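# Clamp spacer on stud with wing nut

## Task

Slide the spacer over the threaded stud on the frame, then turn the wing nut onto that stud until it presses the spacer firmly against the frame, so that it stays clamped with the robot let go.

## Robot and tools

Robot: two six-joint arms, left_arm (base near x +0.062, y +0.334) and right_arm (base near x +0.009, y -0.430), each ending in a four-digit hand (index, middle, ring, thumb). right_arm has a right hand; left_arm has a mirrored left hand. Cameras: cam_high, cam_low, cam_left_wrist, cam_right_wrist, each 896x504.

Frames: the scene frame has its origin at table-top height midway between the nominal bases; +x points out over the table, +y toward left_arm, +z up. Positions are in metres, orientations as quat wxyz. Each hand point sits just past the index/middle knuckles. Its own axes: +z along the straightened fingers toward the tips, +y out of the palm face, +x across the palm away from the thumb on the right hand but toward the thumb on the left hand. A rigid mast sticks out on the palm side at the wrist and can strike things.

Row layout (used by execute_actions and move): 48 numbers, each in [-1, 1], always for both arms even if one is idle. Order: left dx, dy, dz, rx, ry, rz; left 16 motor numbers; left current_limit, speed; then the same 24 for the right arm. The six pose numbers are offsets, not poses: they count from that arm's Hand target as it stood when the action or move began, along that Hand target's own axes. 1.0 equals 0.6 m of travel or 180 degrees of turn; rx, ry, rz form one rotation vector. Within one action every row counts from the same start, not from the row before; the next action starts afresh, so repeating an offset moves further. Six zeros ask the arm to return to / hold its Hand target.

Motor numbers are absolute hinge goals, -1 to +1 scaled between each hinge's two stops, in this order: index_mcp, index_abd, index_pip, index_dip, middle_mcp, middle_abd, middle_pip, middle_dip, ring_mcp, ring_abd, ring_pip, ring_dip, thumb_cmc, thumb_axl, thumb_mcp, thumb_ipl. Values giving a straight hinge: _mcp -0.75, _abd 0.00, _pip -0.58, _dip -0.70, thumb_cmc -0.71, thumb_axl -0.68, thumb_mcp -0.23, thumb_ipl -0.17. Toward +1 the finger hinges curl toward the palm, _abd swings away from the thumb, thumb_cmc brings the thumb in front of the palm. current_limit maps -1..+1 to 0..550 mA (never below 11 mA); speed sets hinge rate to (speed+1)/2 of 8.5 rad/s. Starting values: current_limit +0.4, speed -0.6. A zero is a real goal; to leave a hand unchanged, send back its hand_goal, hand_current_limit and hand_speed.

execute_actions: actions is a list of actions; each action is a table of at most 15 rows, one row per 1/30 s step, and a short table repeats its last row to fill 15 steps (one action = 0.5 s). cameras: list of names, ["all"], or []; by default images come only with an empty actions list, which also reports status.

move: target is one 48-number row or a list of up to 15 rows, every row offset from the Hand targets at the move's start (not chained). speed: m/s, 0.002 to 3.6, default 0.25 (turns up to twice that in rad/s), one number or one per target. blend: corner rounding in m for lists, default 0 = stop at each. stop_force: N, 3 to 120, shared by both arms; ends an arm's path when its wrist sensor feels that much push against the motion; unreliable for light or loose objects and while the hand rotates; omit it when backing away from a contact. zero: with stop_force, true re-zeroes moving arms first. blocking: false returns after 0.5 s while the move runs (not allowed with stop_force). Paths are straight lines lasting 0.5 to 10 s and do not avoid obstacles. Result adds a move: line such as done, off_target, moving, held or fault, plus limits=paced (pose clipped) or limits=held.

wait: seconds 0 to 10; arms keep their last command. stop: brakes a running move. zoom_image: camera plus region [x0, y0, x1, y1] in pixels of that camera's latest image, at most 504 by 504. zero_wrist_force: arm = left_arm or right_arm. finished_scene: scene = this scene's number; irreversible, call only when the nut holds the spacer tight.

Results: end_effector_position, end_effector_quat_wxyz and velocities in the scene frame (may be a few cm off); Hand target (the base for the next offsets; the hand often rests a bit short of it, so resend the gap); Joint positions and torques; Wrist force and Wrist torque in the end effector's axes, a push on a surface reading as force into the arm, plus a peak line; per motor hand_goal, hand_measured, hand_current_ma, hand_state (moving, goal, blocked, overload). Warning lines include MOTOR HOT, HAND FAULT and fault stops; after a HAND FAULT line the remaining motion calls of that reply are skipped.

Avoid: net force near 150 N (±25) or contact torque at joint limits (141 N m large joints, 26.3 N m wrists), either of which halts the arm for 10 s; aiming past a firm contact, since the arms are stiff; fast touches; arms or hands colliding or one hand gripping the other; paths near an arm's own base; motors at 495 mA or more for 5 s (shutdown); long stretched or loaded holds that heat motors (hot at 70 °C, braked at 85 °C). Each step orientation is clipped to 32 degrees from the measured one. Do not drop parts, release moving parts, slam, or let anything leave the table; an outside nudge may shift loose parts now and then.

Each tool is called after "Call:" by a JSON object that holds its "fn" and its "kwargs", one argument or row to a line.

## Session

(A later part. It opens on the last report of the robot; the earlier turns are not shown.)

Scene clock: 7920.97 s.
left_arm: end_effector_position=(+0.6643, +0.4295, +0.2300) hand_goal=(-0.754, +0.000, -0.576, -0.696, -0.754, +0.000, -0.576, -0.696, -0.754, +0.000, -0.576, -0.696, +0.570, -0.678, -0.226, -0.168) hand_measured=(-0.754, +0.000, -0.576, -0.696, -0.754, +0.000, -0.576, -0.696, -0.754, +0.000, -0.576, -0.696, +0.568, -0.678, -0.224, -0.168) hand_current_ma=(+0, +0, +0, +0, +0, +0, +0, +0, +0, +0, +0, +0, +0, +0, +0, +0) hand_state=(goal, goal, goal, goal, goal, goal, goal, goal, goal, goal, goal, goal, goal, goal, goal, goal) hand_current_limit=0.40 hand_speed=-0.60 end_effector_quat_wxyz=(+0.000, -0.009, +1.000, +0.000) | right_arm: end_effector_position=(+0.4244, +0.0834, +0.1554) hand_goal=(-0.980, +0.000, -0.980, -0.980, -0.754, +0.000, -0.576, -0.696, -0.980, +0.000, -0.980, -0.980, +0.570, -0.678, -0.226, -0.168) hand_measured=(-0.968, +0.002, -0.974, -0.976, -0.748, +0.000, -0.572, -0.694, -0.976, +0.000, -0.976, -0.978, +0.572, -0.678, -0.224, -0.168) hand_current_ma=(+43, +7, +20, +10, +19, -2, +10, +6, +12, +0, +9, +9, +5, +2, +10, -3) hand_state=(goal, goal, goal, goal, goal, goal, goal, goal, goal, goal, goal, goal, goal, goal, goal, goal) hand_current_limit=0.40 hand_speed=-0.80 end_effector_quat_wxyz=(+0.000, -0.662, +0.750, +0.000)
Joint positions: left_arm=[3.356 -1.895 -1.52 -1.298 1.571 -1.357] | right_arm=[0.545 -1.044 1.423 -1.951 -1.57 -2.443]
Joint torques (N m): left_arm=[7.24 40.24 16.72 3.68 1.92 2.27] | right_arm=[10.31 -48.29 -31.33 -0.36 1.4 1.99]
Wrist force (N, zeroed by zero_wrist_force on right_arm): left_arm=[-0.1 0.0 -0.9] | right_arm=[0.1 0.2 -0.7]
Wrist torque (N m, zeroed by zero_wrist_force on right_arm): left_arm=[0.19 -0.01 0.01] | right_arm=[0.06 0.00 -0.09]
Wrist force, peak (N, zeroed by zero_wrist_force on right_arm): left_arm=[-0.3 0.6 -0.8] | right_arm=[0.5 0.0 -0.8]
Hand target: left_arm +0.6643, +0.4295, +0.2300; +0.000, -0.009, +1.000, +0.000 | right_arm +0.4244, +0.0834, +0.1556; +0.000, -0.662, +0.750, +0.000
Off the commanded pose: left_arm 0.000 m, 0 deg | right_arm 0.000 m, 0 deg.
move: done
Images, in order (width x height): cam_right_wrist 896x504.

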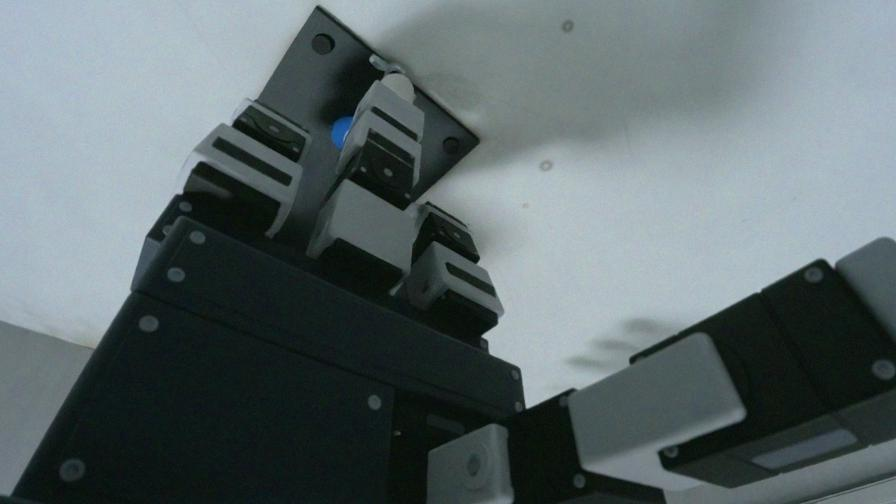

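Call:
{"fn": "move", "kwargs": {
  "target": [0,0,0,0,0,0,-0.754,0,-0.576,-0.696,-0.754,0,-0.576,-0.696,-0.754,0,-0.576,-0.696,0.571,-0.678,-0.226,-0.168,0.4,-0.6, 0.07,0,-0.01,0,0,0, -0.98,0,-0.98,-0.98,-0.754,0,-0.576,-0.696,-0.98,0,-0.98,-0.98,0.571,-0.678,-0.226,-0.168,0.4,-0.8],
  "speed": 0.1,
  "cameras": ["cam_right_wrist","cam_low"]
}}

Call:
{"fn": "zoom_image", "kwargs": {
  "camera": "cam_right_wrist",
  "region": [410, 60, 500, 130]
}}

Call:
{"fn": "zoom_image", "kwargs": {
  "camera": "cam_low",
  "region": [440, 285, 490, 320]
}}

Scene clock: 7929.30 s.
left_arm: end_effector_position=(+0.6643, +0.4295, +0.2300) hand_goal=(-0.754, +0.000, -0.576, -0.696, -0.754, +0.000, -0.576, -0.696, -0.754, +0.000, -0.576, -0.696, +0.570, -0.678, -0.226, -0.168) hand_measured=(-0.754, +0.000, -0.576, -0.696, -0.754, +0.000, -0.576, -0.696, -0.754, +0.000, -0.576, -0.696, +0.568, -0.678, -0.224, -0.168) hand_current_ma=(+0, +0, +0, +0, +0, +0, +0, +0, +0, +0, +0, +0, +0, +0, +0, +0) hand_state=(goal, goal, goal, goal, goal, goal, goal, goal, goal, goal, goal, goal, goal, goal, goal, goal) hand_current_limit=0.40 hand_speed=-0.60 end_effector_quat_wxyz=(+0.000, -0.009, +1.000, +0.000) | right_arm: end_effector_position=(+0.4192, +0.0418, +0.1615) hand_goal=(-0.980, +0.000, -0.980, -0.980, -0.754, +0.000, -0.576, -0.696, -0.980, +0.000, -0.980, -0.980, +0.570, -0.678, -0.226, -0.168) hand_measured=(-0.968, +0.002, -0.974, -0.976, -0.748, +0.000, -0.572, -0.694, -0.976, +0.000, -0.976, -0.978, +0.572, -0.678, -0.224, -0.168) hand_current_ma=(+43, +7, +20, +10, +17, -2, +10, +6, +12, +0, +9, +9, +5, +2, +10, -3) hand_state=(goal, goal, goal, goal, goal, goal, goal, goal, goal, goal, goal, goal, goal, goal, goal, goal) hand_current_limit=0.40 hand_speed=-0.80 end_effector_quat_wxyz=(+0.000, -0.662, +0.750, +0.000)
Joint positions: left_arm=[3.356 -1.895 -1.52 -1.298 1.571 -1.357] | right_arm=[0.495 -1.121 1.526 -1.976 -1.57 -2.492]
Joint torques (N m): left_arm=[7.61 40.13 17.32 3.57 1.98 2.12] | right_arm=[-11.9 -47.26 -11.44 -4.41 1.99 -2.13]
Wrist force (N, zeroed by zero_wrist_force on right_arm): left_arm=[-0.1 0.1 -0.7] | right_arm=[0.1 0.0 -0.6]
Wrist torque (N m, zeroed by zero_wrist_force on right_arm): left_arm=[0.18 -0.01 0.01] | right_arm=[0.02 0.00 0.04]
Wrist force, peak (N, zeroed by zero_wrist_force on right_arm): left_arm=[0.0 0.3 -1.0] | right_arm=[0.4 0.0 -0.8]
Hand target: left_arm +0.6643, +0.4295, +0.2300; +0.000, -0.009, +1.000, +0.000 | right_arm +0.4192, +0.0417, +0.1615; +0.000, -0.662, +0.750, +0.000
Off the commanded pose: left_arm 0.000 m, 0 deg | right_arm 0.000 m, 0 deg.
move: done
Images, in order (width x height): cam_low 896x504, cam_right_wrist 896x504.

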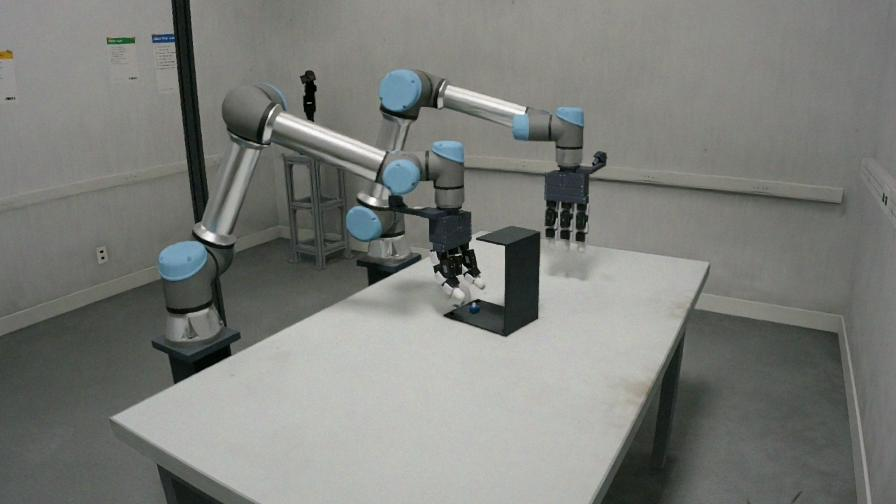

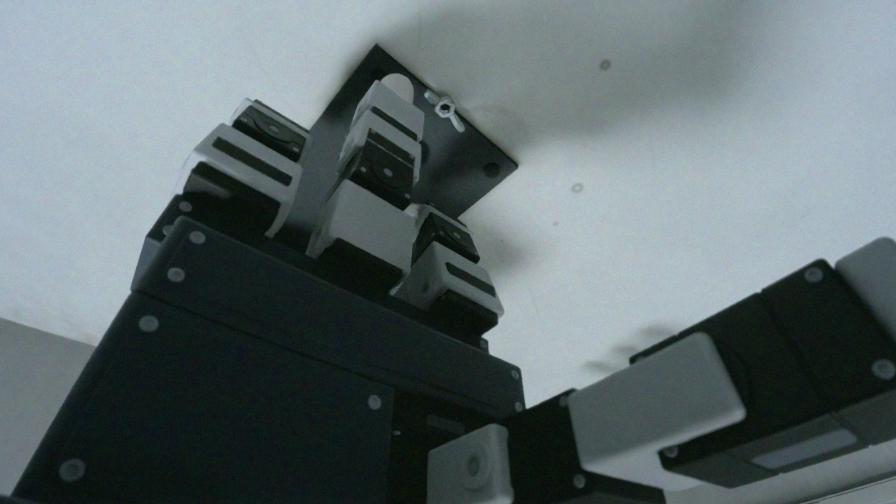

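Scaled by 5.600.

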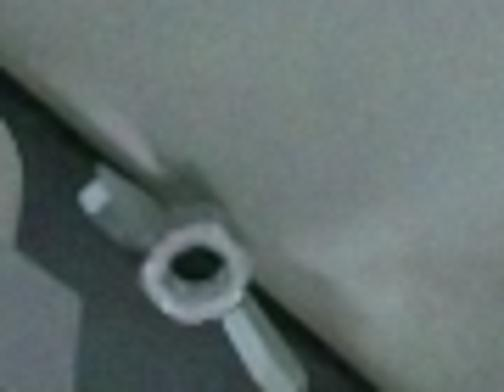

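Scaled by 10.080.

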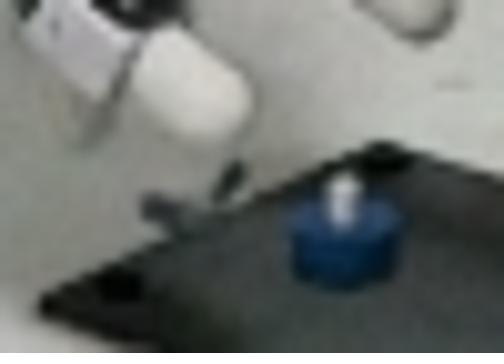

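Call:
{"fn": "move", "kwargs": {
  "target": [0,0,0,0,0,0,-0.754,0,-0.576,-0.696,-0.754,0,-0.576,-0.696,-0.754,0,-0.576,-0.696,0.571,-0.678,-0.226,-0.168,0.4,-0.6, -0.0372,-0.0075,-0.01,0,0,0.0233, -0.754,-0.1,-0.576,-0.696,-0.754,0.1,-0.576,-0.696,-0.98,0,-0.98,-0.98,0.571,-0.678,-0.226,-0.168,0.4,-0.8],
  "speed": 0.1,
  "cameras": ["cam_right_wrist"]
}}

Call:
{"fn": "zoom_image", "kwargs": {
  "camera": "cam_right_wrist",
  "region": [370, 60, 480, 140]
}}

Scene clock: 7953.03 s.
left_arm: end_effector_position=(+0.6643, +0.4295, +0.2300) hand_goal=(-0.754, +0.000, -0.576, -0.696, -0.754, +0.000, -0.576, -0.696, -0.754, +0.000, -0.576, -0.696, +0.570, -0.678, -0.226, -0.168) hand_measured=(-0.754, +0.000, -0.576, -0.696, -0.754, +0.000, -0.576, -0.696, -0.754, +0.000, -0.576, -0.696, +0.568, -0.678, -0.224, -0.168) hand_current_ma=(+0, +0, +0, +0, +0, +0, +0, +0, +0, +0, +0, +0, +0, +0, +0, +0) hand_state=(goal, goal, goal, goal, goal, goal, goal, goal, goal, goal, goal, goal, goal, goal, goal, goal) hand_current_limit=0.40 hand_speed=-0.60 end_effector_quat_wxyz=(+0.000, -0.009, +1.000, +0.000) | right_arm: end_effector_position=(+0.4263, +0.0632, +0.1675) hand_goal=(-0.754, -0.100, -0.576, -0.696, -0.754, +0.100, -0.576, -0.696, -0.980, +0.000, -0.980, -0.980, +0.570, -0.678, -0.226, -0.168) hand_measured=(-0.754, -0.096, -0.578, -0.698, -0.748, +0.096, -0.572, -0.694, -0.976, +0.000, -0.976, -0.978, +0.572, -0.678, -0.224, -0.168) hand_current_ma=(-2, +10, -7, -8, +17, -9, +10, +6, +12, +0, +9, +9, +5, +2, +10, -3) hand_state=(goal, goal, goal, goal, goal, goal, goal, goal, goal, goal, goal, goal, goal, goal, goal, goal) hand_current_limit=0.40 hand_speed=-0.80 end_effector_quat_wxyz=(+0.000, -0.634, +0.773, +0.000)
Joint positions: left_arm=[3.356 -1.895 -1.52 -1.298 1.571 -1.357] | right_arm=[0.512 -1.096 1.471 -1.946 -1.57 -2.403]
Joint torques (N m): left_arm=[7.3 40.17 17.73 3.75 1.88 2.25] | right_arm=[10.49 -34.66 -32.3 -0.17 -1.56 2.14]
Wrist force (N, zeroed by zero_wrist_force on right_arm): left_arm=[-0.2 0.3 -0.7] | right_arm=[0.1 0.4 -0.5]
Wrist torque (N m, zeroed by zero_wrist_force on right_arm): left_arm=[0.20 0.00 0.00] | right_arm=[0.10 -0.02 -0.07]
Wrist force, peak (N, zeroed by zero_wrist_force on right_arm): left_arm=[0.0 0.1 -1.0] | right_arm=[-0.2 0.3 -0.9]
Hand target: left_arm +0.6643, +0.4295, +0.2300; +0.000, -0.009, +1.000, +0.000 | right_arm +0.4264, +0.0633, +0.1675; +0.000, -0.634, +0.773, +0.000
Off the commanded pose: left_arm 0.000 m, 0 deg | right_arm 0.000 m, 0 deg.
move: done
Images, in order (width x height): cam_right_wrist 896x504.

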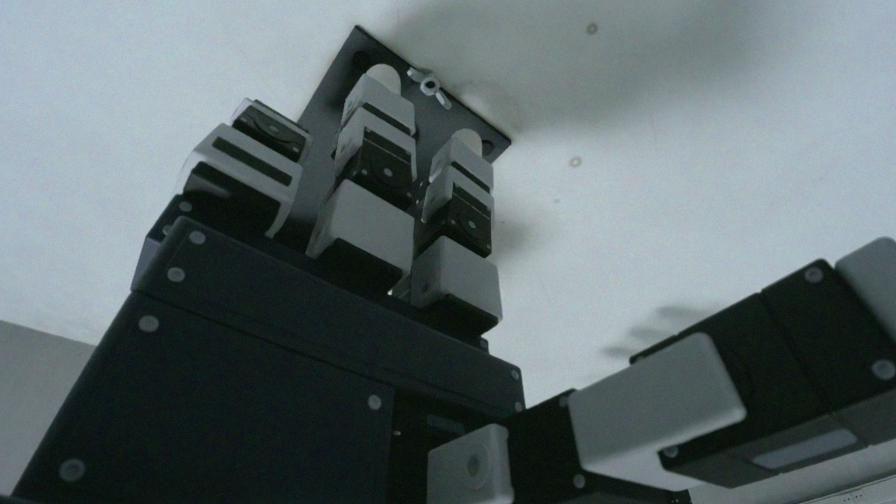

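Scaled by 4.582.

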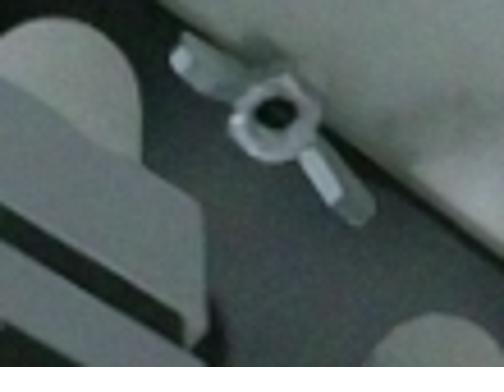

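Call:
{"fn": "move", "kwargs": {
  "target": [0,0,0,0,0,0,-0.754,0,-0.576,-0.696,-0.754,0,-0.576,-0.696,-0.754,0,-0.576,-0.696,0.571,-0.678,-0.226,-0.168,0.4,-0.6, 0.00167,0.0073,0.0342,0,0,0, -0.754,-0.1,-0.576,-0.696,-0.754,0.1,-0.576,-0.696,-0.98,0,-0.98,-0.98,0.571,-0.678,-0.226,-0.168,0.4,-0.8],
  "speed": 0.06,
  "cameras": ["cam_right_wrist"]
}}

Call:
{"fn": "zoom_image", "kwargs": {
  "camera": "cam_right_wrist",
  "region": [370, 60, 480, 140]
}}

Scene clock: 7969.47 s.
left_arm: end_effector_position=(+0.6643, +0.4295, +0.2300) hand_goal=(-0.754, +0.000, -0.576, -0.696, -0.754, +0.000, -0.576, -0.696, -0.754, +0.000, -0.576, -0.696, +0.570, -0.678, -0.226, -0.168) hand_measured=(-0.754, +0.000, -0.576, -0.696, -0.754, +0.000, -0.576, -0.696, -0.754, +0.000, -0.576, -0.696, +0.568, -0.678, -0.224, -0.168) hand_current_ma=(+0, +0, +0, +0, +0, +0, +0, +0, +0, +0, +0, +0, +0, +0, +0, +0) hand_state=(goal, goal, goal, goal, goal, goal, goal, goal, goal, goal, goal, goal, goal, goal, goal, goal) hand_current_limit=0.40 hand_speed=-0.60 end_effector_quat_wxyz=(+0.000, -0.009, +1.000, +0.000) | right_arm: end_effector_position=(+0.4219, +0.0632, +0.1471) hand_goal=(-0.754, -0.100, -0.576, -0.696, -0.754, +0.100, -0.576, -0.696, -0.980, +0.000, -0.980, -0.980, +0.570, -0.678, -0.226, -0.168) hand_measured=(-0.754, -0.096, -0.578, -0.698, -0.748, +0.096, -0.572, -0.694, -0.976, +0.000, -0.976, -0.978, +0.572, -0.678, -0.224, -0.168) hand_current_ma=(-2, +10, -7, -8, +17, -9, +10, +6, +12, +0, +9, +9, +5, +2, +10, -3) hand_state=(goal, goal, goal, goal, goal, goal, goal, goal, goal, goal, goal, goal, goal, goal, goal, goal) hand_current_limit=0.40 hand_speed=-0.80 end_effector_quat_wxyz=(+0.000, -0.634, +0.773, +0.000)
Joint positions: left_arm=[3.356 -1.895 -1.52 -1.298 1.571 -1.357] | right_arm=[0.516 -1.085 1.51 -1.996 -1.57 -2.399]
Joint torques (N m): left_arm=[7.91 40.07 16.95 3.53 1.86 2.16] | right_arm=[9.78 -34.15 -11.8 -4.37 -0.94 1.95]
Wrist force (N, zeroed by zero_wrist_force on right_arm): left_arm=[-0.1 0.2 -0.7] | right_arm=[0.1 0.3 -0.8]
Wrist torque (N m, zeroed by zero_wrist_force on right_arm): left_arm=[0.18 -0.01 0.00] | right_arm=[0.10 0.00 -0.08]
Wrist force, peak (N, zeroed by zero_wrist_force on right_arm): left_arm=[-0.3 0.1 -1.0] | right_arm=[-0.1 0.0 -0.9]
Hand target: left_arm +0.6643, +0.4295, +0.2300; +0.000, -0.009, +1.000, +0.000 | right_arm +0.4219, +0.0632, +0.1470; +0.000, -0.634, +0.773, +0.000
Off the commanded pose: left_arm 0.000 m, 0 deg | right_arm 0.000 m, 0 deg.
move: done
Images, in order (width x height): cam_right_wrist 896x504.

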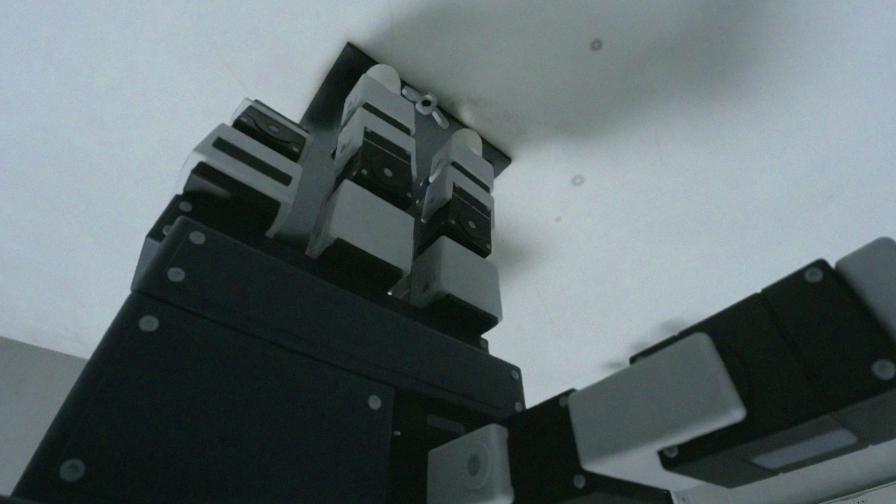

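Scaled by 4.582.

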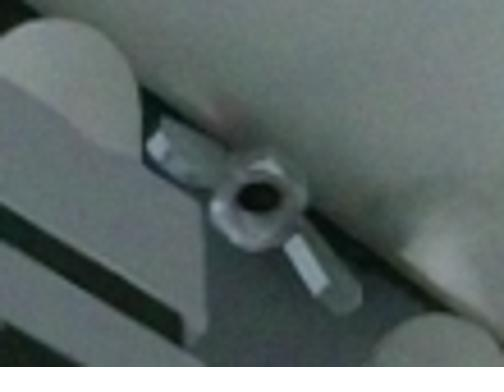

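Call:
{"fn": "move", "kwargs": {
  "target": [0,0,0,0,0,0,-0.754,0,-0.576,-0.696,-0.754,0,-0.576,-0.696,-0.754,0,-0.576,-0.696,0.571,-0.678,-0.226,-0.168,0.4,-0.6, 0,0,0.0288,0,0,0, -0.754,-0.1,-0.576,-0.696,-0.754,0.1,-0.576,-0.696,-0.98,0,-0.98,-0.98,0.571,-0.678,-0.226,-0.168,0.4,-0.8],
  "speed": 0.02,
  "stop_force": 3,
  "cameras": ["cam_right_wrist"]
}}

Call:
{"fn": "zoom_image", "kwargs": {
  "camera": "cam_right_wrist",
  "region": [370, 70, 480, 150]
}}

Scene clock: 7987.10 s.
left_arm: end_effector_position=(+0.6643, +0.4295, +0.2300) hand_goal=(-0.754, +0.000, -0.576, -0.696, -0.754, +0.000, -0.576, -0.696, -0.754, +0.000, -0.576, -0.696, +0.570, -0.678, -0.226, -0.168) hand_measured=(-0.754, +0.000, -0.576, -0.696, -0.754, +0.000, -0.576, -0.696, -0.754, +0.000, -0.576, -0.696, +0.568, -0.678, -0.224, -0.168) hand_current_ma=(+0, +0, +0, +0, +0, +0, +0, +0, +0, +0, +0, +0, +0, +0, +0, +0) hand_state=(goal, goal, goal, goal, goal, goal, goal, goal, goal, goal, goal, goal, goal, goal, goal, goal) hand_current_limit=0.40 hand_speed=-0.60 end_effector_quat_wxyz=(+0.000, -0.009, +1.000, +0.000) | right_arm: end_effector_position=(+0.4219, +0.0632, +0.1297) hand_goal=(-0.754, -0.100, -0.576, -0.696, -0.754, +0.100, -0.576, -0.696, -0.980, +0.000, -0.980, -0.980, +0.570, -0.678, -0.226, -0.168) hand_measured=(-0.754, -0.096, -0.578, -0.698, -0.748, +0.096, -0.572, -0.694, -0.976, +0.000, -0.976, -0.978, +0.572, -0.678, -0.224, -0.168) hand_current_ma=(-2, +10, -7, -8, +17, -9, +10, +6, +12, +0, +9, +9, +5, +2, +10, -3) hand_state=(goal, goal, goal, goal, goal, goal, goal, goal, goal, goal, goal, goal, goal, goal, goal, goal) hand_current_limit=0.40 hand_speed=-0.80 end_effector_quat_wxyz=(+0.000, -0.634, +0.773, +0.000)
Joint positions: left_arm=[3.356 -1.895 -1.52 -1.298 1.571 -1.357] | right_arm=[0.516 -1.067 1.531 -2.035 -1.57 -2.399]
Joint torques (N m): left_arm=[7.61 40.5 17.36 3.61 1.92 2.22] | right_arm=[10.11 -34.57 -10.38 -4.41 0.44 2.07]
Wrist force (N, zeroed by zero_wrist_force on right_arm): left_arm=[-0.2 0.3 -0.6] | right_arm=[-0.3 0.5 -0.5]
Wrist torque (N m, zeroed by zero_wrist_force on right_arm): left_arm=[0.19 0.01 0.00] | right_arm=[0.10 0.04 -0.11]
Wrist force, peak (N, zeroed by zero_wrist_force on right_arm): left_arm=[0.0 0.3 -1.0] | right_arm=[-0.2 0.4 -0.8]
Hand target: left_arm +0.6643, +0.4295, +0.2300; +0.000, -0.009, +1.000, +0.000 | right_arm +0.4219, +0.0632, +0.1297; +0.000, -0.634, +0.773, +0.000
Off the commanded pose: left_arm 0.000 m, 0 deg | right_arm 0.000 m, 0 deg.
move: done
Images, in order (width x height): cam_right_wrist 896x504.

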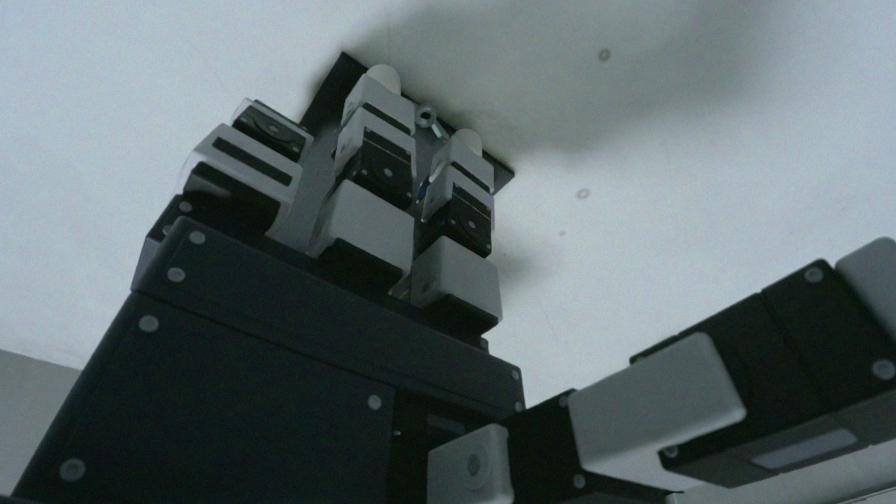

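Scaled by 4.582.

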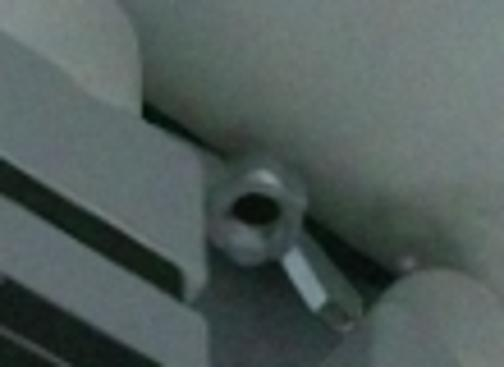

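Call:
{"fn": "move", "kwargs": {
  "target": [0,0,0,0,0,0,-0.754,0,-0.576,-0.696,-0.754,0,-0.576,-0.696,-0.754,0,-0.576,-0.696,0.571,-0.678,-0.226,-0.168,0.4,-0.6, -0.0013,-0.0025,0,0,0,0, -0.754,-0.1,-0.576,-0.696,-0.754,0.1,-0.576,-0.696,-0.98,0,-0.98,-0.98,0.571,-0.678,-0.226,-0.168,0.4,-0.8],
  "speed": 0.01,
  "cameras": ["cam_right_wrist","cam_low"]
}}

Call:
{"fn": "zoom_image", "kwargs": {
  "camera": "cam_right_wrist",
  "region": [390, 80, 480, 150]
}}

Call:
{"fn": "zoom_image", "kwargs": {
  "camera": "cam_low",
  "region": [440, 285, 490, 320]
}}

Scene clock: 8014.50 s.
left_arm: end_effector_position=(+0.6643, +0.4295, +0.2300) hand_goal=(-0.754, +0.000, -0.576, -0.696, -0.754, +0.000, -0.576, -0.696, -0.754, +0.000, -0.576, -0.696, +0.570, -0.678, -0.226, -0.168) hand_measured=(-0.754, +0.000, -0.576, -0.696, -0.754, +0.000, -0.576, -0.696, -0.754, +0.000, -0.576, -0.696, +0.568, -0.678, -0.224, -0.168) hand_current_ma=(+0, +0, +0, +0, +0, +0, +0, +0, +0, +0, +0, +0, +0, +0, +0, +0) hand_state=(goal, goal, goal, goal, goal, goal, goal, goal, goal, goal, goal, goal, goal, goal, goal, goal) hand_current_limit=0.40 hand_speed=-0.60 end_effector_quat_wxyz=(+0.000, -0.009, +1.000, +0.000) | right_arm: end_effector_position=(+0.4234, +0.0636, +0.1297) hand_goal=(-0.754, -0.100, -0.576, -0.696, -0.754, +0.100, -0.576, -0.696, -0.980, +0.000, -0.980, -0.980, +0.570, -0.678, -0.226, -0.168) hand_measured=(-0.754, -0.096, -0.578, -0.698, -0.748, +0.096, -0.572, -0.694, -0.976, +0.000, -0.976, -0.978, +0.572, -0.678, -0.224, -0.168) hand_current_ma=(-2, +10, -7, -8, +17, -9, +10, +6, +12, +0, +9, +9, +5, +2, +10, -3) hand_state=(goal, goal, goal, goal, goal, goal, goal, goal, goal, goal, goal, goal, goal, goal, goal, goal) hand_current_limit=0.40 hand_speed=-0.80 end_effector_quat_wxyz=(+0.000, -0.634, +0.773, +0.000)
Joint positions: left_arm=[3.356 -1.895 -1.52 -1.298 1.571 -1.357] | right_arm=[0.515 -1.064 1.526 -2.034 -1.57 -2.4]
Joint torques (N m): left_arm=[7.44 40.32 17.7 3.61 1.86 2.32] | right_arm=[-11.14 -35.3 -30.49 -0.26 0.77 -2.14]
Wrist force (N, zeroed by zero_wrist_force on right_arm): left_arm=[-0.2 0.3 -0.7] | right_arm=[0.0 0.3 -0.1]
Wrist torque (N m, zeroed by zero_wrist_force on right_arm): left_arm=[0.21 0.01 0.00] | right_arm=[0.05 0.00 -0.01]
Wrist force, peak (N, zeroed by zero_wrist_force on right_arm): left_arm=[-0.4 0.4 -0.8] | right_arm=[-0.5 0.0 -0.9]
Hand target: left_arm +0.6643, +0.4295, +0.2300; +0.000, -0.009, +1.000, +0.000 | right_arm +0.4235, +0.0637, +0.1297; +0.000, -0.634, +0.773, +0.000
Off the commanded pose: left_arm 0.000 m, 0 deg | right_arm 0.000 m, 0 deg.
move: done
Images, in order (width x height): cam_low 896x504, cam_right_wrist 896x504.

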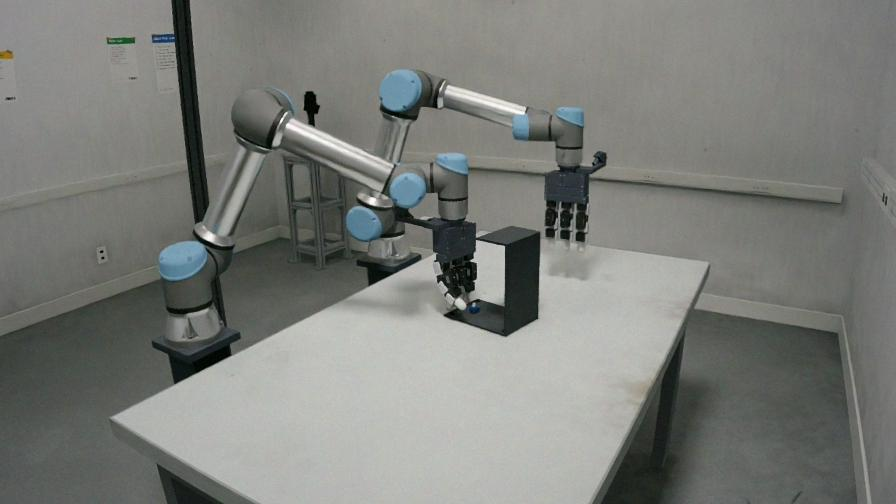

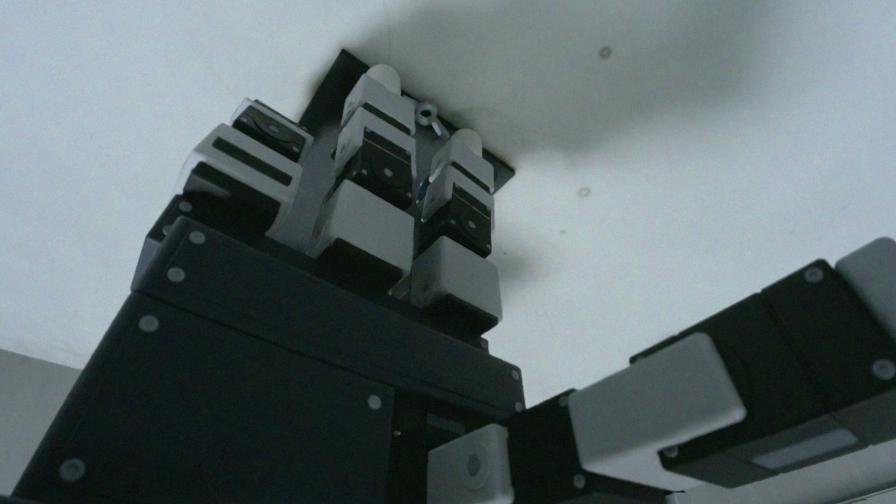

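Scaled by 5.600.

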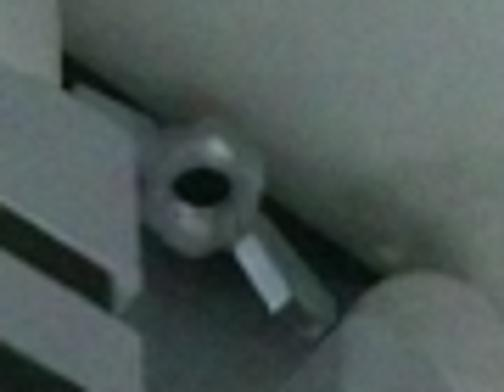

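Scaled by 10.080.

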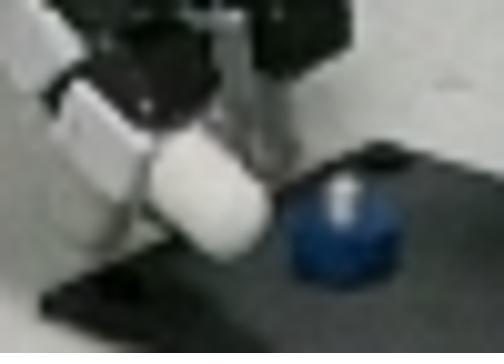

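Call:
{"fn": "execute_actions", "kwargs": {
  "actions": [
    [[0,0,0,0,0,0,-0.754,0,-0.576,-0.696,-0.754,0,-0.576,-0.696,-0.754,0,-0.576,-0.696,0.571,-0.678,-0.226,-0.168,0.4,-0.6, 0,0,0,0,0,0, -0.754,0.1,-0.576,-0.696,-0.754,-0.1,-0.576,-0.696,-0.98,0,-0.98,-0.98,0.571,-0.678,-0.226,-0.168,-0.3,-0.98]]
  ]
}}

Call:
{"fn": "wait", "kwargs": {
  "seconds": 2,
  "cameras": ["cam_right_wrist"]
}}

Call:
{"fn": "zoom_image", "kwargs": {
  "camera": "cam_right_wrist",
  "region": [390, 80, 480, 150]
}}

Scene clock: 8023.53 s.
left_arm: end_effector_position=(+0.6643, +0.4295, +0.2300) hand_goal=(-0.754, +0.000, -0.576, -0.696, -0.754, +0.000, -0.576, -0.696, -0.754, +0.000, -0.576, -0.696, +0.570, -0.678, -0.226, -0.168) hand_measured=(-0.754, +0.000, -0.576, -0.696, -0.754, +0.000, -0.576, -0.696, -0.754, +0.000, -0.576, -0.696, +0.568, -0.678, -0.224, -0.168) hand_current_ma=(+0, +0, +0, +0, +0, +0, +0, +0, +0, +0, +0, +0, +0, +0, +0, +0) hand_state=(goal, goal, goal, goal, goal, goal, goal, goal, goal, goal, goal, goal, goal, goal, goal, goal) hand_current_limit=0.40 hand_speed=-0.60 end_effector_quat_wxyz=(+0.000, -0.009, +1.000, +0.000) | right_arm: end_effector_position=(+0.4235, +0.0637, +0.1297) hand_goal=(-0.754, +0.100, -0.576, -0.696, -0.754, -0.100, -0.576, -0.696, -0.980, +0.000, -0.980, -0.980, +0.570, -0.678, -0.226, -0.168) hand_measured=(-0.754, -0.066, -0.578, -0.698, -0.748, +0.066, -0.572, -0.694, -0.976, +0.000, -0.976, -0.978, +0.572, -0.678, -0.224, -0.168) hand_current_ma=(-2, -64, -7, -8, +17, +65, +10, +6, +12, +0, +9, +9, +5, +2, +10, -3) hand_state=(goal, moving, goal, goal, goal, moving, goal, goal, goal, goal, goal, goal, goal, goal, goal, goal) hand_current_limit=-0.30 hand_speed=-0.98 end_effector_quat_wxyz=(+0.000, -0.634, +0.773, +0.000)
Joint positions: left_arm=[3.356 -1.895 -1.52 -1.298 1.571 -1.357] | right_arm=[0.515 -1.064 1.526 -2.034 -1.57 -2.4]
Joint torques (N m): left_arm=[8.48 40.59 17.27 3.56 1.98 2.2] | right_arm=[-11.01 -34.47 -31.86 -0.36 1.23 -2.14]
Wrist force (N, zeroed by zero_wrist_force on right_arm): left_arm=[0.0 0.2 -0.7] | right_arm=[0.1 -0.2 -0.6]
Wrist torque (N m, zeroed by zero_wrist_force on right_arm): left_arm=[0.18 -0.01 0.02] | right_arm=[0.03 -0.01 0.00]
Wrist force, peak (N, zeroed by zero_wrist_force on right_arm): left_arm=[-0.3 0.4 -0.9] | right_arm=[-0.3 0.1 -0.9]
Hand target: left_arm +0.6643, +0.4295, +0.2300; +0.000, -0.009, +1.000, +0.000 | right_arm +0.4235, +0.0637, +0.1297; +0.000, -0.634, +0.773, +0.000
Off the commanded pose: left_arm 0.000 m, 0 deg | right_arm 0.000 m, 0 deg.

Scene clock: 8025.53 s.
left_arm: end_effector_position=(+0.6643, +0.4295, +0.2300) hand_goal=(-0.754, +0.000, -0.576, -0.696, -0.754, +0.000, -0.576, -0.696, -0.754, +0.000, -0.576, -0.696, +0.570, -0.678, -0.226, -0.168) hand_measured=(-0.754, +0.000, -0.576, -0.696, -0.754, +0.000, -0.576, -0.696, -0.754, +0.000, -0.576, -0.696, +0.568, -0.678, -0.224, -0.168) hand_current_ma=(+0, +0, +0, +0, +0, +0, +0, +0, +0, +0, +0, +0, +0, +0, +0, +0) hand_state=(goal, goal, goal, goal, goal, goal, goal, goal, goal, goal, goal, goal, goal, goal, goal, goal) hand_current_limit=0.40 hand_speed=-0.60 end_effector_quat_wxyz=(+0.000, -0.009, +1.000, +0.000) | right_arm: end_effector_position=(+0.4235, +0.0637, +0.1297) hand_goal=(-0.754, +0.100, -0.576, -0.696, -0.754, -0.100, -0.576, -0.696, -0.980, +0.000, -0.980, -0.980, +0.570, -0.678, -0.226, -0.168) hand_measured=(-0.754, -0.062, -0.578, -0.698, -0.748, +0.062, -0.572, -0.694, -0.976, +0.000, -0.976, -0.978, +0.572, -0.678, -0.224, -0.168) hand_current_ma=(-2, -192, -7, -8, +17, +192, +10, +6, +12, +0, +9, +9, +5, +2, +10, -3) hand_state=(goal, blocked, goal, goal, goal, blocked, goal, goal, goal, goal, goal, goal, goal, goal, goal, goal) hand_current_limit=-0.30 hand_speed=-0.98 end_effector_quat_wxyz=(+0.000, -0.634, +0.773, +0.000)
Joint positions: left_arm=[3.356 -1.895 -1.52 -1.298 1.571 -1.357] | right_arm=[0.515 -1.064 1.526 -2.034 -1.57 -2.4]
Joint torques (N m): left_arm=[7.77 40.75 16.7 3.64 1.87 2.2] | right_arm=[-10.87 -34.61 -31.22 -0.52 1.23 -2.13]
Wrist force (N, zeroed by zero_wrist_force on right_arm): left_arm=[-0.3 0.2 -0.6] | right_arm=[-0.2 0.2 -0.8]
Wrist torque (N m, zeroed by zero_wrist_force on right_arm): left_arm=[0.19 0.02 -0.01] | right_arm=[0.10 0.04 -0.02]
Wrist force, peak (N, zeroed by zero_wrist_force on right_arm): left_arm=[-0.2 0.1 -0.9] | right_arm=[0.0 0.5 -0.7]
Hand target: left_arm +0.6643, +0.4295, +0.2300; +0.000, -0.009, +1.000, +0.000 | right_arm +0.4235, +0.0637, +0.1297; +0.000, -0.634, +0.773, +0.000
Off the commanded pose: left_arm 0.000 m, 0 deg | right_arm 0.000 m, 0 deg.
wait: 2.00 s; at rest by 0.17 s
Images, in order (width x height): cam_right_wrist 896x504.

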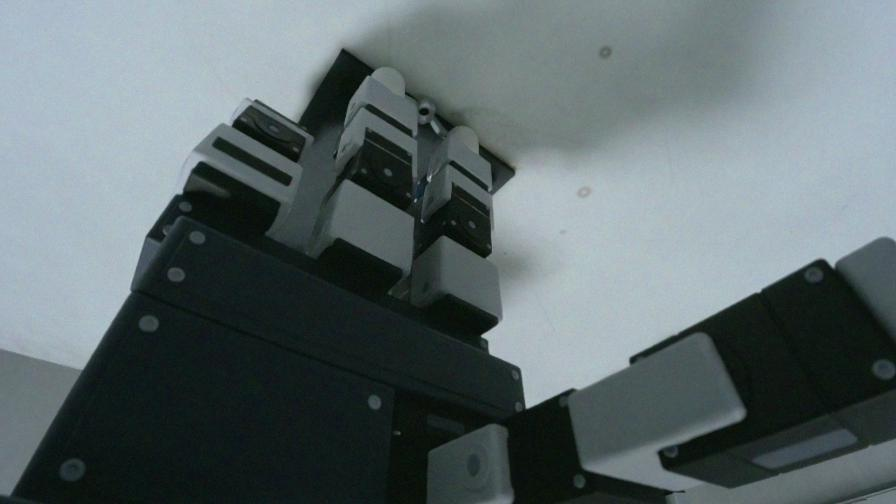

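Scaled by 5.600.

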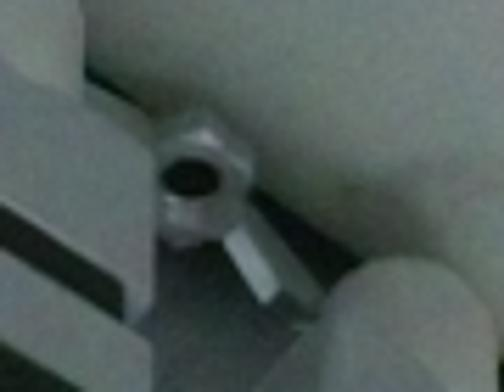

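Call:
{"fn": "move", "kwargs": {
  "target": [0,0,0,0,0,0,-0.754,0,-0.576,-0.696,-0.754,0,-0.576,-0.696,-0.754,0,-0.576,-0.696,0.571,-0.678,-0.226,-0.168,0.4,-0.6, 0,0.01,-0.035,0,0,0, -0.754,0.1,-0.576,-0.696,-0.754,-0.1,-0.576,-0.696,-0.98,0,-0.98,-0.98,0.571,-0.678,-0.226,-0.168,-0.1,-0.98],
  "speed": 0.02,
  "cameras": ["cam_right_wrist","cam_low"]
}}

Call:
{"fn": "zoom_image", "kwargs": {
  "camera": "cam_right_wrist",
  "region": [390, 80, 480, 150]
}}

Call:
{"fn": "zoom_image", "kwargs": {
  "camera": "cam_low",
  "region": [440, 280, 490, 315]
}}

Scene clock: 8033.43 s.
left_arm: end_effector_position=(+0.6643, +0.4295, +0.2300) hand_goal=(-0.754, +0.000, -0.576, -0.696, -0.754, +0.000, -0.576, -0.696, -0.754, +0.000, -0.576, -0.696, +0.570, -0.678, -0.226, -0.168) hand_measured=(-0.754, +0.000, -0.576, -0.696, -0.754, +0.000, -0.576, -0.696, -0.754, +0.000, -0.576, -0.696, +0.568, -0.678, -0.224, -0.168) hand_current_ma=(+0, +0, +0, +0, +0, +0, +0, +0, +0, +0, +0, +0, +0, +0, +0, +0) hand_state=(goal, goal, goal, goal, goal, goal, goal, goal, goal, goal, goal, goal, goal, goal, goal, goal) hand_current_limit=0.40 hand_speed=-0.60 end_effector_quat_wxyz=(+0.000, -0.009, +1.000, +0.000) | right_arm: end_effector_position=(+0.4177, +0.0648, +0.1506) hand_goal=(-0.754, +0.100, -0.576, -0.696, -0.754, -0.100, -0.576, -0.696, -0.980, +0.000, -0.980, -0.980, +0.570, -0.678, -0.226, -0.168) hand_measured=(-0.754, +0.092, -0.578, -0.698, -0.750, -0.092, -0.572, -0.694, -0.976, +0.000, -0.976, -0.978, +0.572, -0.678, -0.224, -0.168) hand_current_ma=(-2, -22, -6, -8, +17, +21, +10, +6, +12, +0, +9, +9, +5, +2, +10, -3) hand_state=(goal, goal, goal, goal, goal, goal, goal, goal, goal, goal, goal, goal, goal, goal, goal, goal) hand_current_limit=-0.10 hand_speed=-0.98 end_effector_quat_wxyz=(+0.000, -0.634, +0.773, +0.000)
Joint positions: left_arm=[3.356 -1.895 -1.52 -1.298 1.571 -1.357] | right_arm=[0.521 -1.092 1.512 -1.991 -1.57 -2.393]
Joint torques (N m): left_arm=[8.57 40.59 17.58 3.59 1.89 2.21] | right_arm=[10.31 -47.42 -31.99 -0.34 0.96 2.04]
Wrist force (N, zeroed by zero_wrist_force on right_arm): left_arm=[-0.3 0.3 -0.7] | right_arm=[-0.1 0.2 -0.3]
Wrist torque (N m, zeroed by zero_wrist_force on right_arm): left_arm=[0.21 0.02 -0.01] | right_arm=[0.06 0.02 -0.09]
Wrist force, peak (N, zeroed by zero_wrist_force on right_arm): left_arm=[-0.1 0.2 -1.0] | right_arm=[-0.3 0.1 -0.9]
Hand target: left_arm +0.6643, +0.4295, +0.2300; +0.000, -0.009, +1.000, +0.000 | right_arm +0.4176, +0.0648, +0.1507; +0.000, -0.634, +0.773, +0.000
Off the commanded pose: left_arm 0.000 m, 0 deg | right_arm 0.000 m, 0 deg.
move: done
Images, in order (width x height): cam_low 896x504, cam_right_wrist 896x504.

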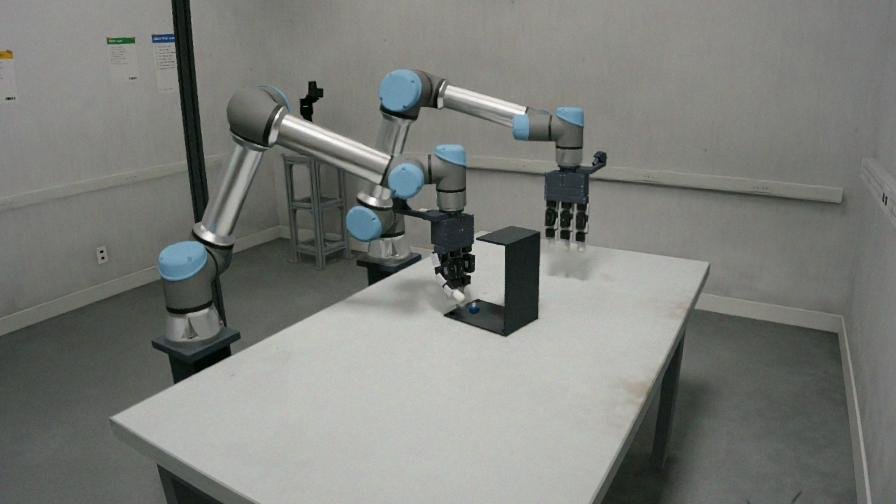

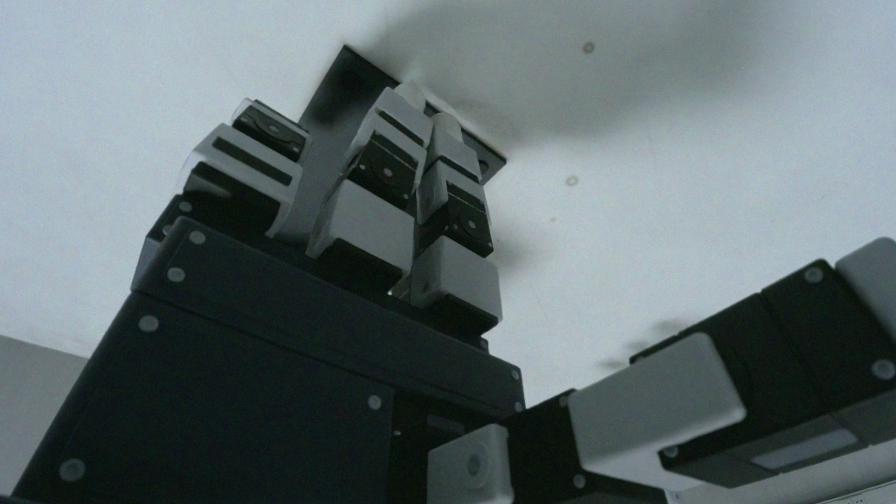

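Scaled by 5.600.

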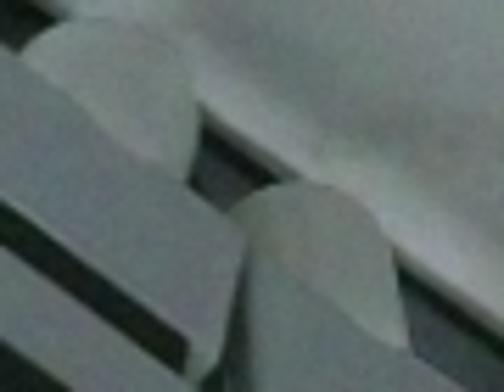

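Scaled by 10.080.

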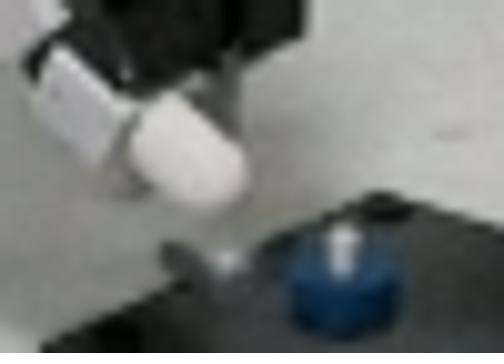

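Call:
{"fn": "move", "kwargs": {
  "target": [0,0,0,0,0,0,-0.754,0,-0.576,-0.696,-0.754,0,-0.576,-0.696,-0.754,0,-0.576,-0.696,0.571,-0.678,-0.226,-0.168,0.4,-0.6, 0,0,-0.02,0,0,0, -0.754,-0.1,-0.576,-0.696,-0.754,0.1,-0.576,-0.696,-0.98,0,-0.98,-0.98,0.571,-0.678,-0.226,-0.168,-0.1,-0.9],
  "speed": 0.03,
  "cameras": ["cam_right_wrist","cam_low"]
}}

Call:
{"fn": "zoom_image", "kwargs": {
  "camera": "cam_right_wrist",
  "region": [380, 60, 480, 140]
}}

Call:
{"fn": "zoom_image", "kwargs": {
  "camera": "cam_low",
  "region": [440, 280, 490, 315]
}}

Scene clock: 8042.40 s.
left_arm: end_effector_position=(+0.6643, +0.4295, +0.2300) hand_goal=(-0.754, +0.000, -0.576, -0.696, -0.754, +0.000, -0.576, -0.696, -0.754, +0.000, -0.576, -0.696, +0.570, -0.678, -0.226, -0.168) hand_measured=(-0.754, +0.000, -0.576, -0.696, -0.754, +0.000, -0.576, -0.696, -0.754, +0.000, -0.576, -0.696, +0.568, -0.678, -0.224, -0.168) hand_current_ma=(+0, +0, +0, +0, +0, +0, +0, +0, +0, +0, +0, +0, +0, +0, +0, +0) hand_state=(goal, goal, goal, goal, goal, goal, goal, goal, goal, goal, goal, goal, goal, goal, goal, goal) hand_current_limit=0.40 hand_speed=-0.60 end_effector_quat_wxyz=(+0.000, -0.009, +1.000, +0.000) | right_arm: end_effector_position=(+0.4176, +0.0648, +0.1626) hand_goal=(-0.754, -0.100, -0.576, -0.696, -0.754, +0.100, -0.576, -0.696, -0.980, +0.000, -0.980, -0.980, +0.570, -0.678, -0.226, -0.168) hand_measured=(-0.754, -0.096, -0.578, -0.698, -0.750, +0.096, -0.572, -0.694, -0.976, +0.000, -0.976, -0.978, +0.572, -0.678, -0.224, -0.168) hand_current_ma=(-2, +10, -6, -8, +17, -10, +10, +6, +12, +0, +9, +9, +5, +2, +10, -3) hand_state=(goal, goal, goal, goal, goal, goal, goal, goal, goal, goal, goal, goal, goal, goal, goal, goal) hand_current_limit=-0.10 hand_speed=-0.90 end_effector_quat_wxyz=(+0.000, -0.634, +0.773, +0.000)
Joint positions: left_arm=[3.356 -1.895 -1.52 -1.298 1.571 -1.357] | right_arm=[0.521 -1.104 1.496 -1.964 -1.57 -2.393]
Joint torques (N m): left_arm=[8.06 40.43 17.83 3.61 1.87 2.27] | right_arm=[6.03 -46.23 -31.41 -0.21 -1.41 1.37]
Wrist force (N, zeroed by zero_wrist_force on right_arm): left_arm=[0.0 0.1 -0.9] | right_arm=[0.1 0.4 -0.7]
Wrist torque (N m, zeroed by zero_wrist_force on right_arm): left_arm=[0.19 -0.02 0.02] | right_arm=[0.11 -0.01 -0.07]
Wrist force, peak (N, zeroed by zero_wrist_force on right_arm): left_arm=[-0.2 0.1 -1.0] | right_arm=[0.0 -0.2 -0.9]
Hand target: left_arm +0.6643, +0.4295, +0.2300; +0.000, -0.009, +1.000, +0.000 | right_arm +0.4176, +0.0648, +0.1627; +0.000, -0.634, +0.773, +0.000
Off the commanded pose: left_arm 0.000 m, 0 deg | right_arm 0.000 m, 0 deg.
move: done
Images, in order (width x height): cam_low 896x504, cam_right_wrist 896x504.

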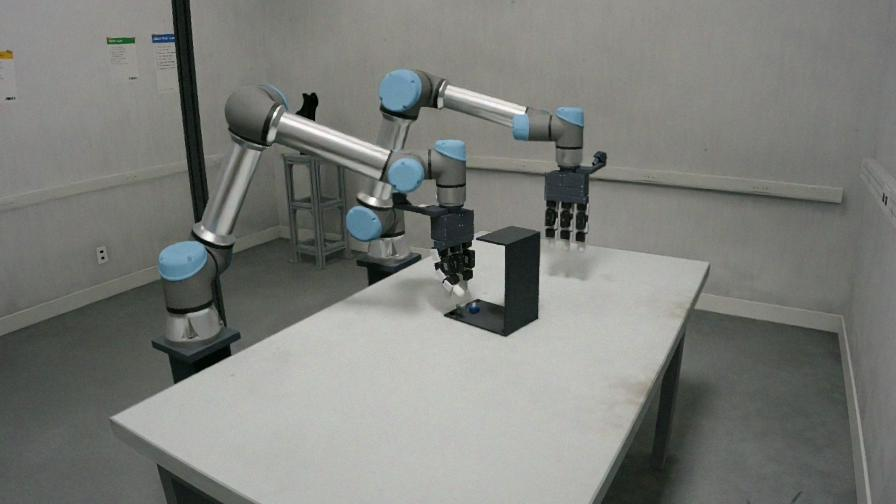

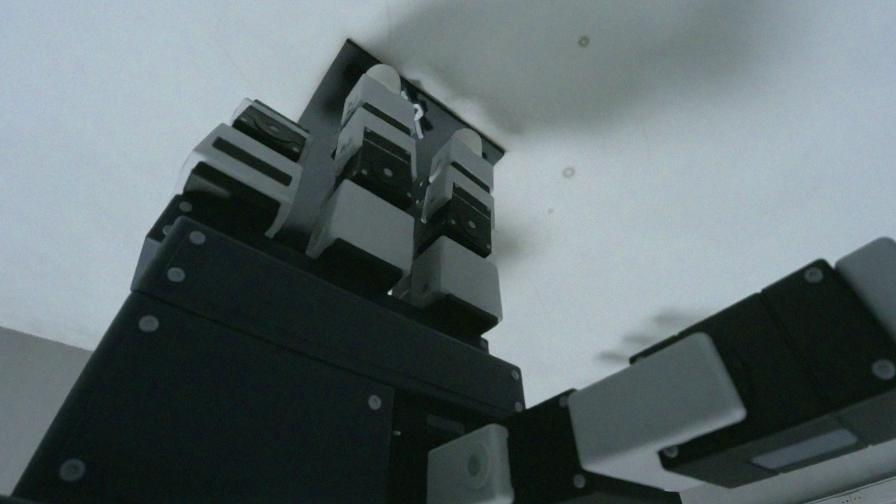

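Scaled by 5.040.

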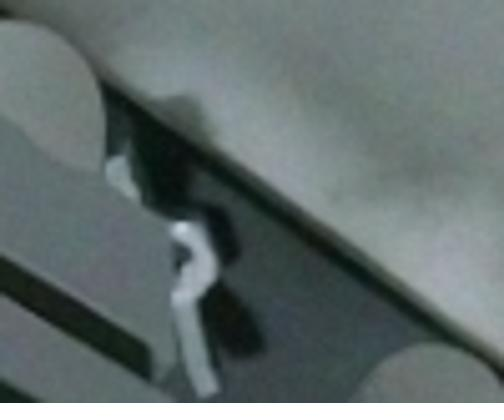

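Scaled by 10.080.

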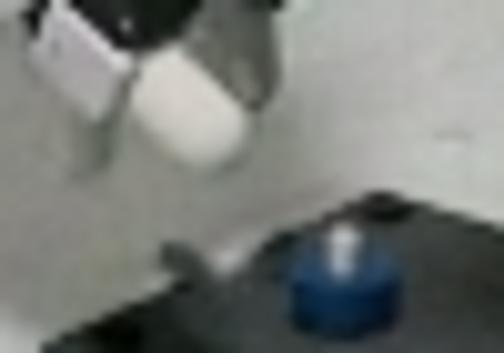

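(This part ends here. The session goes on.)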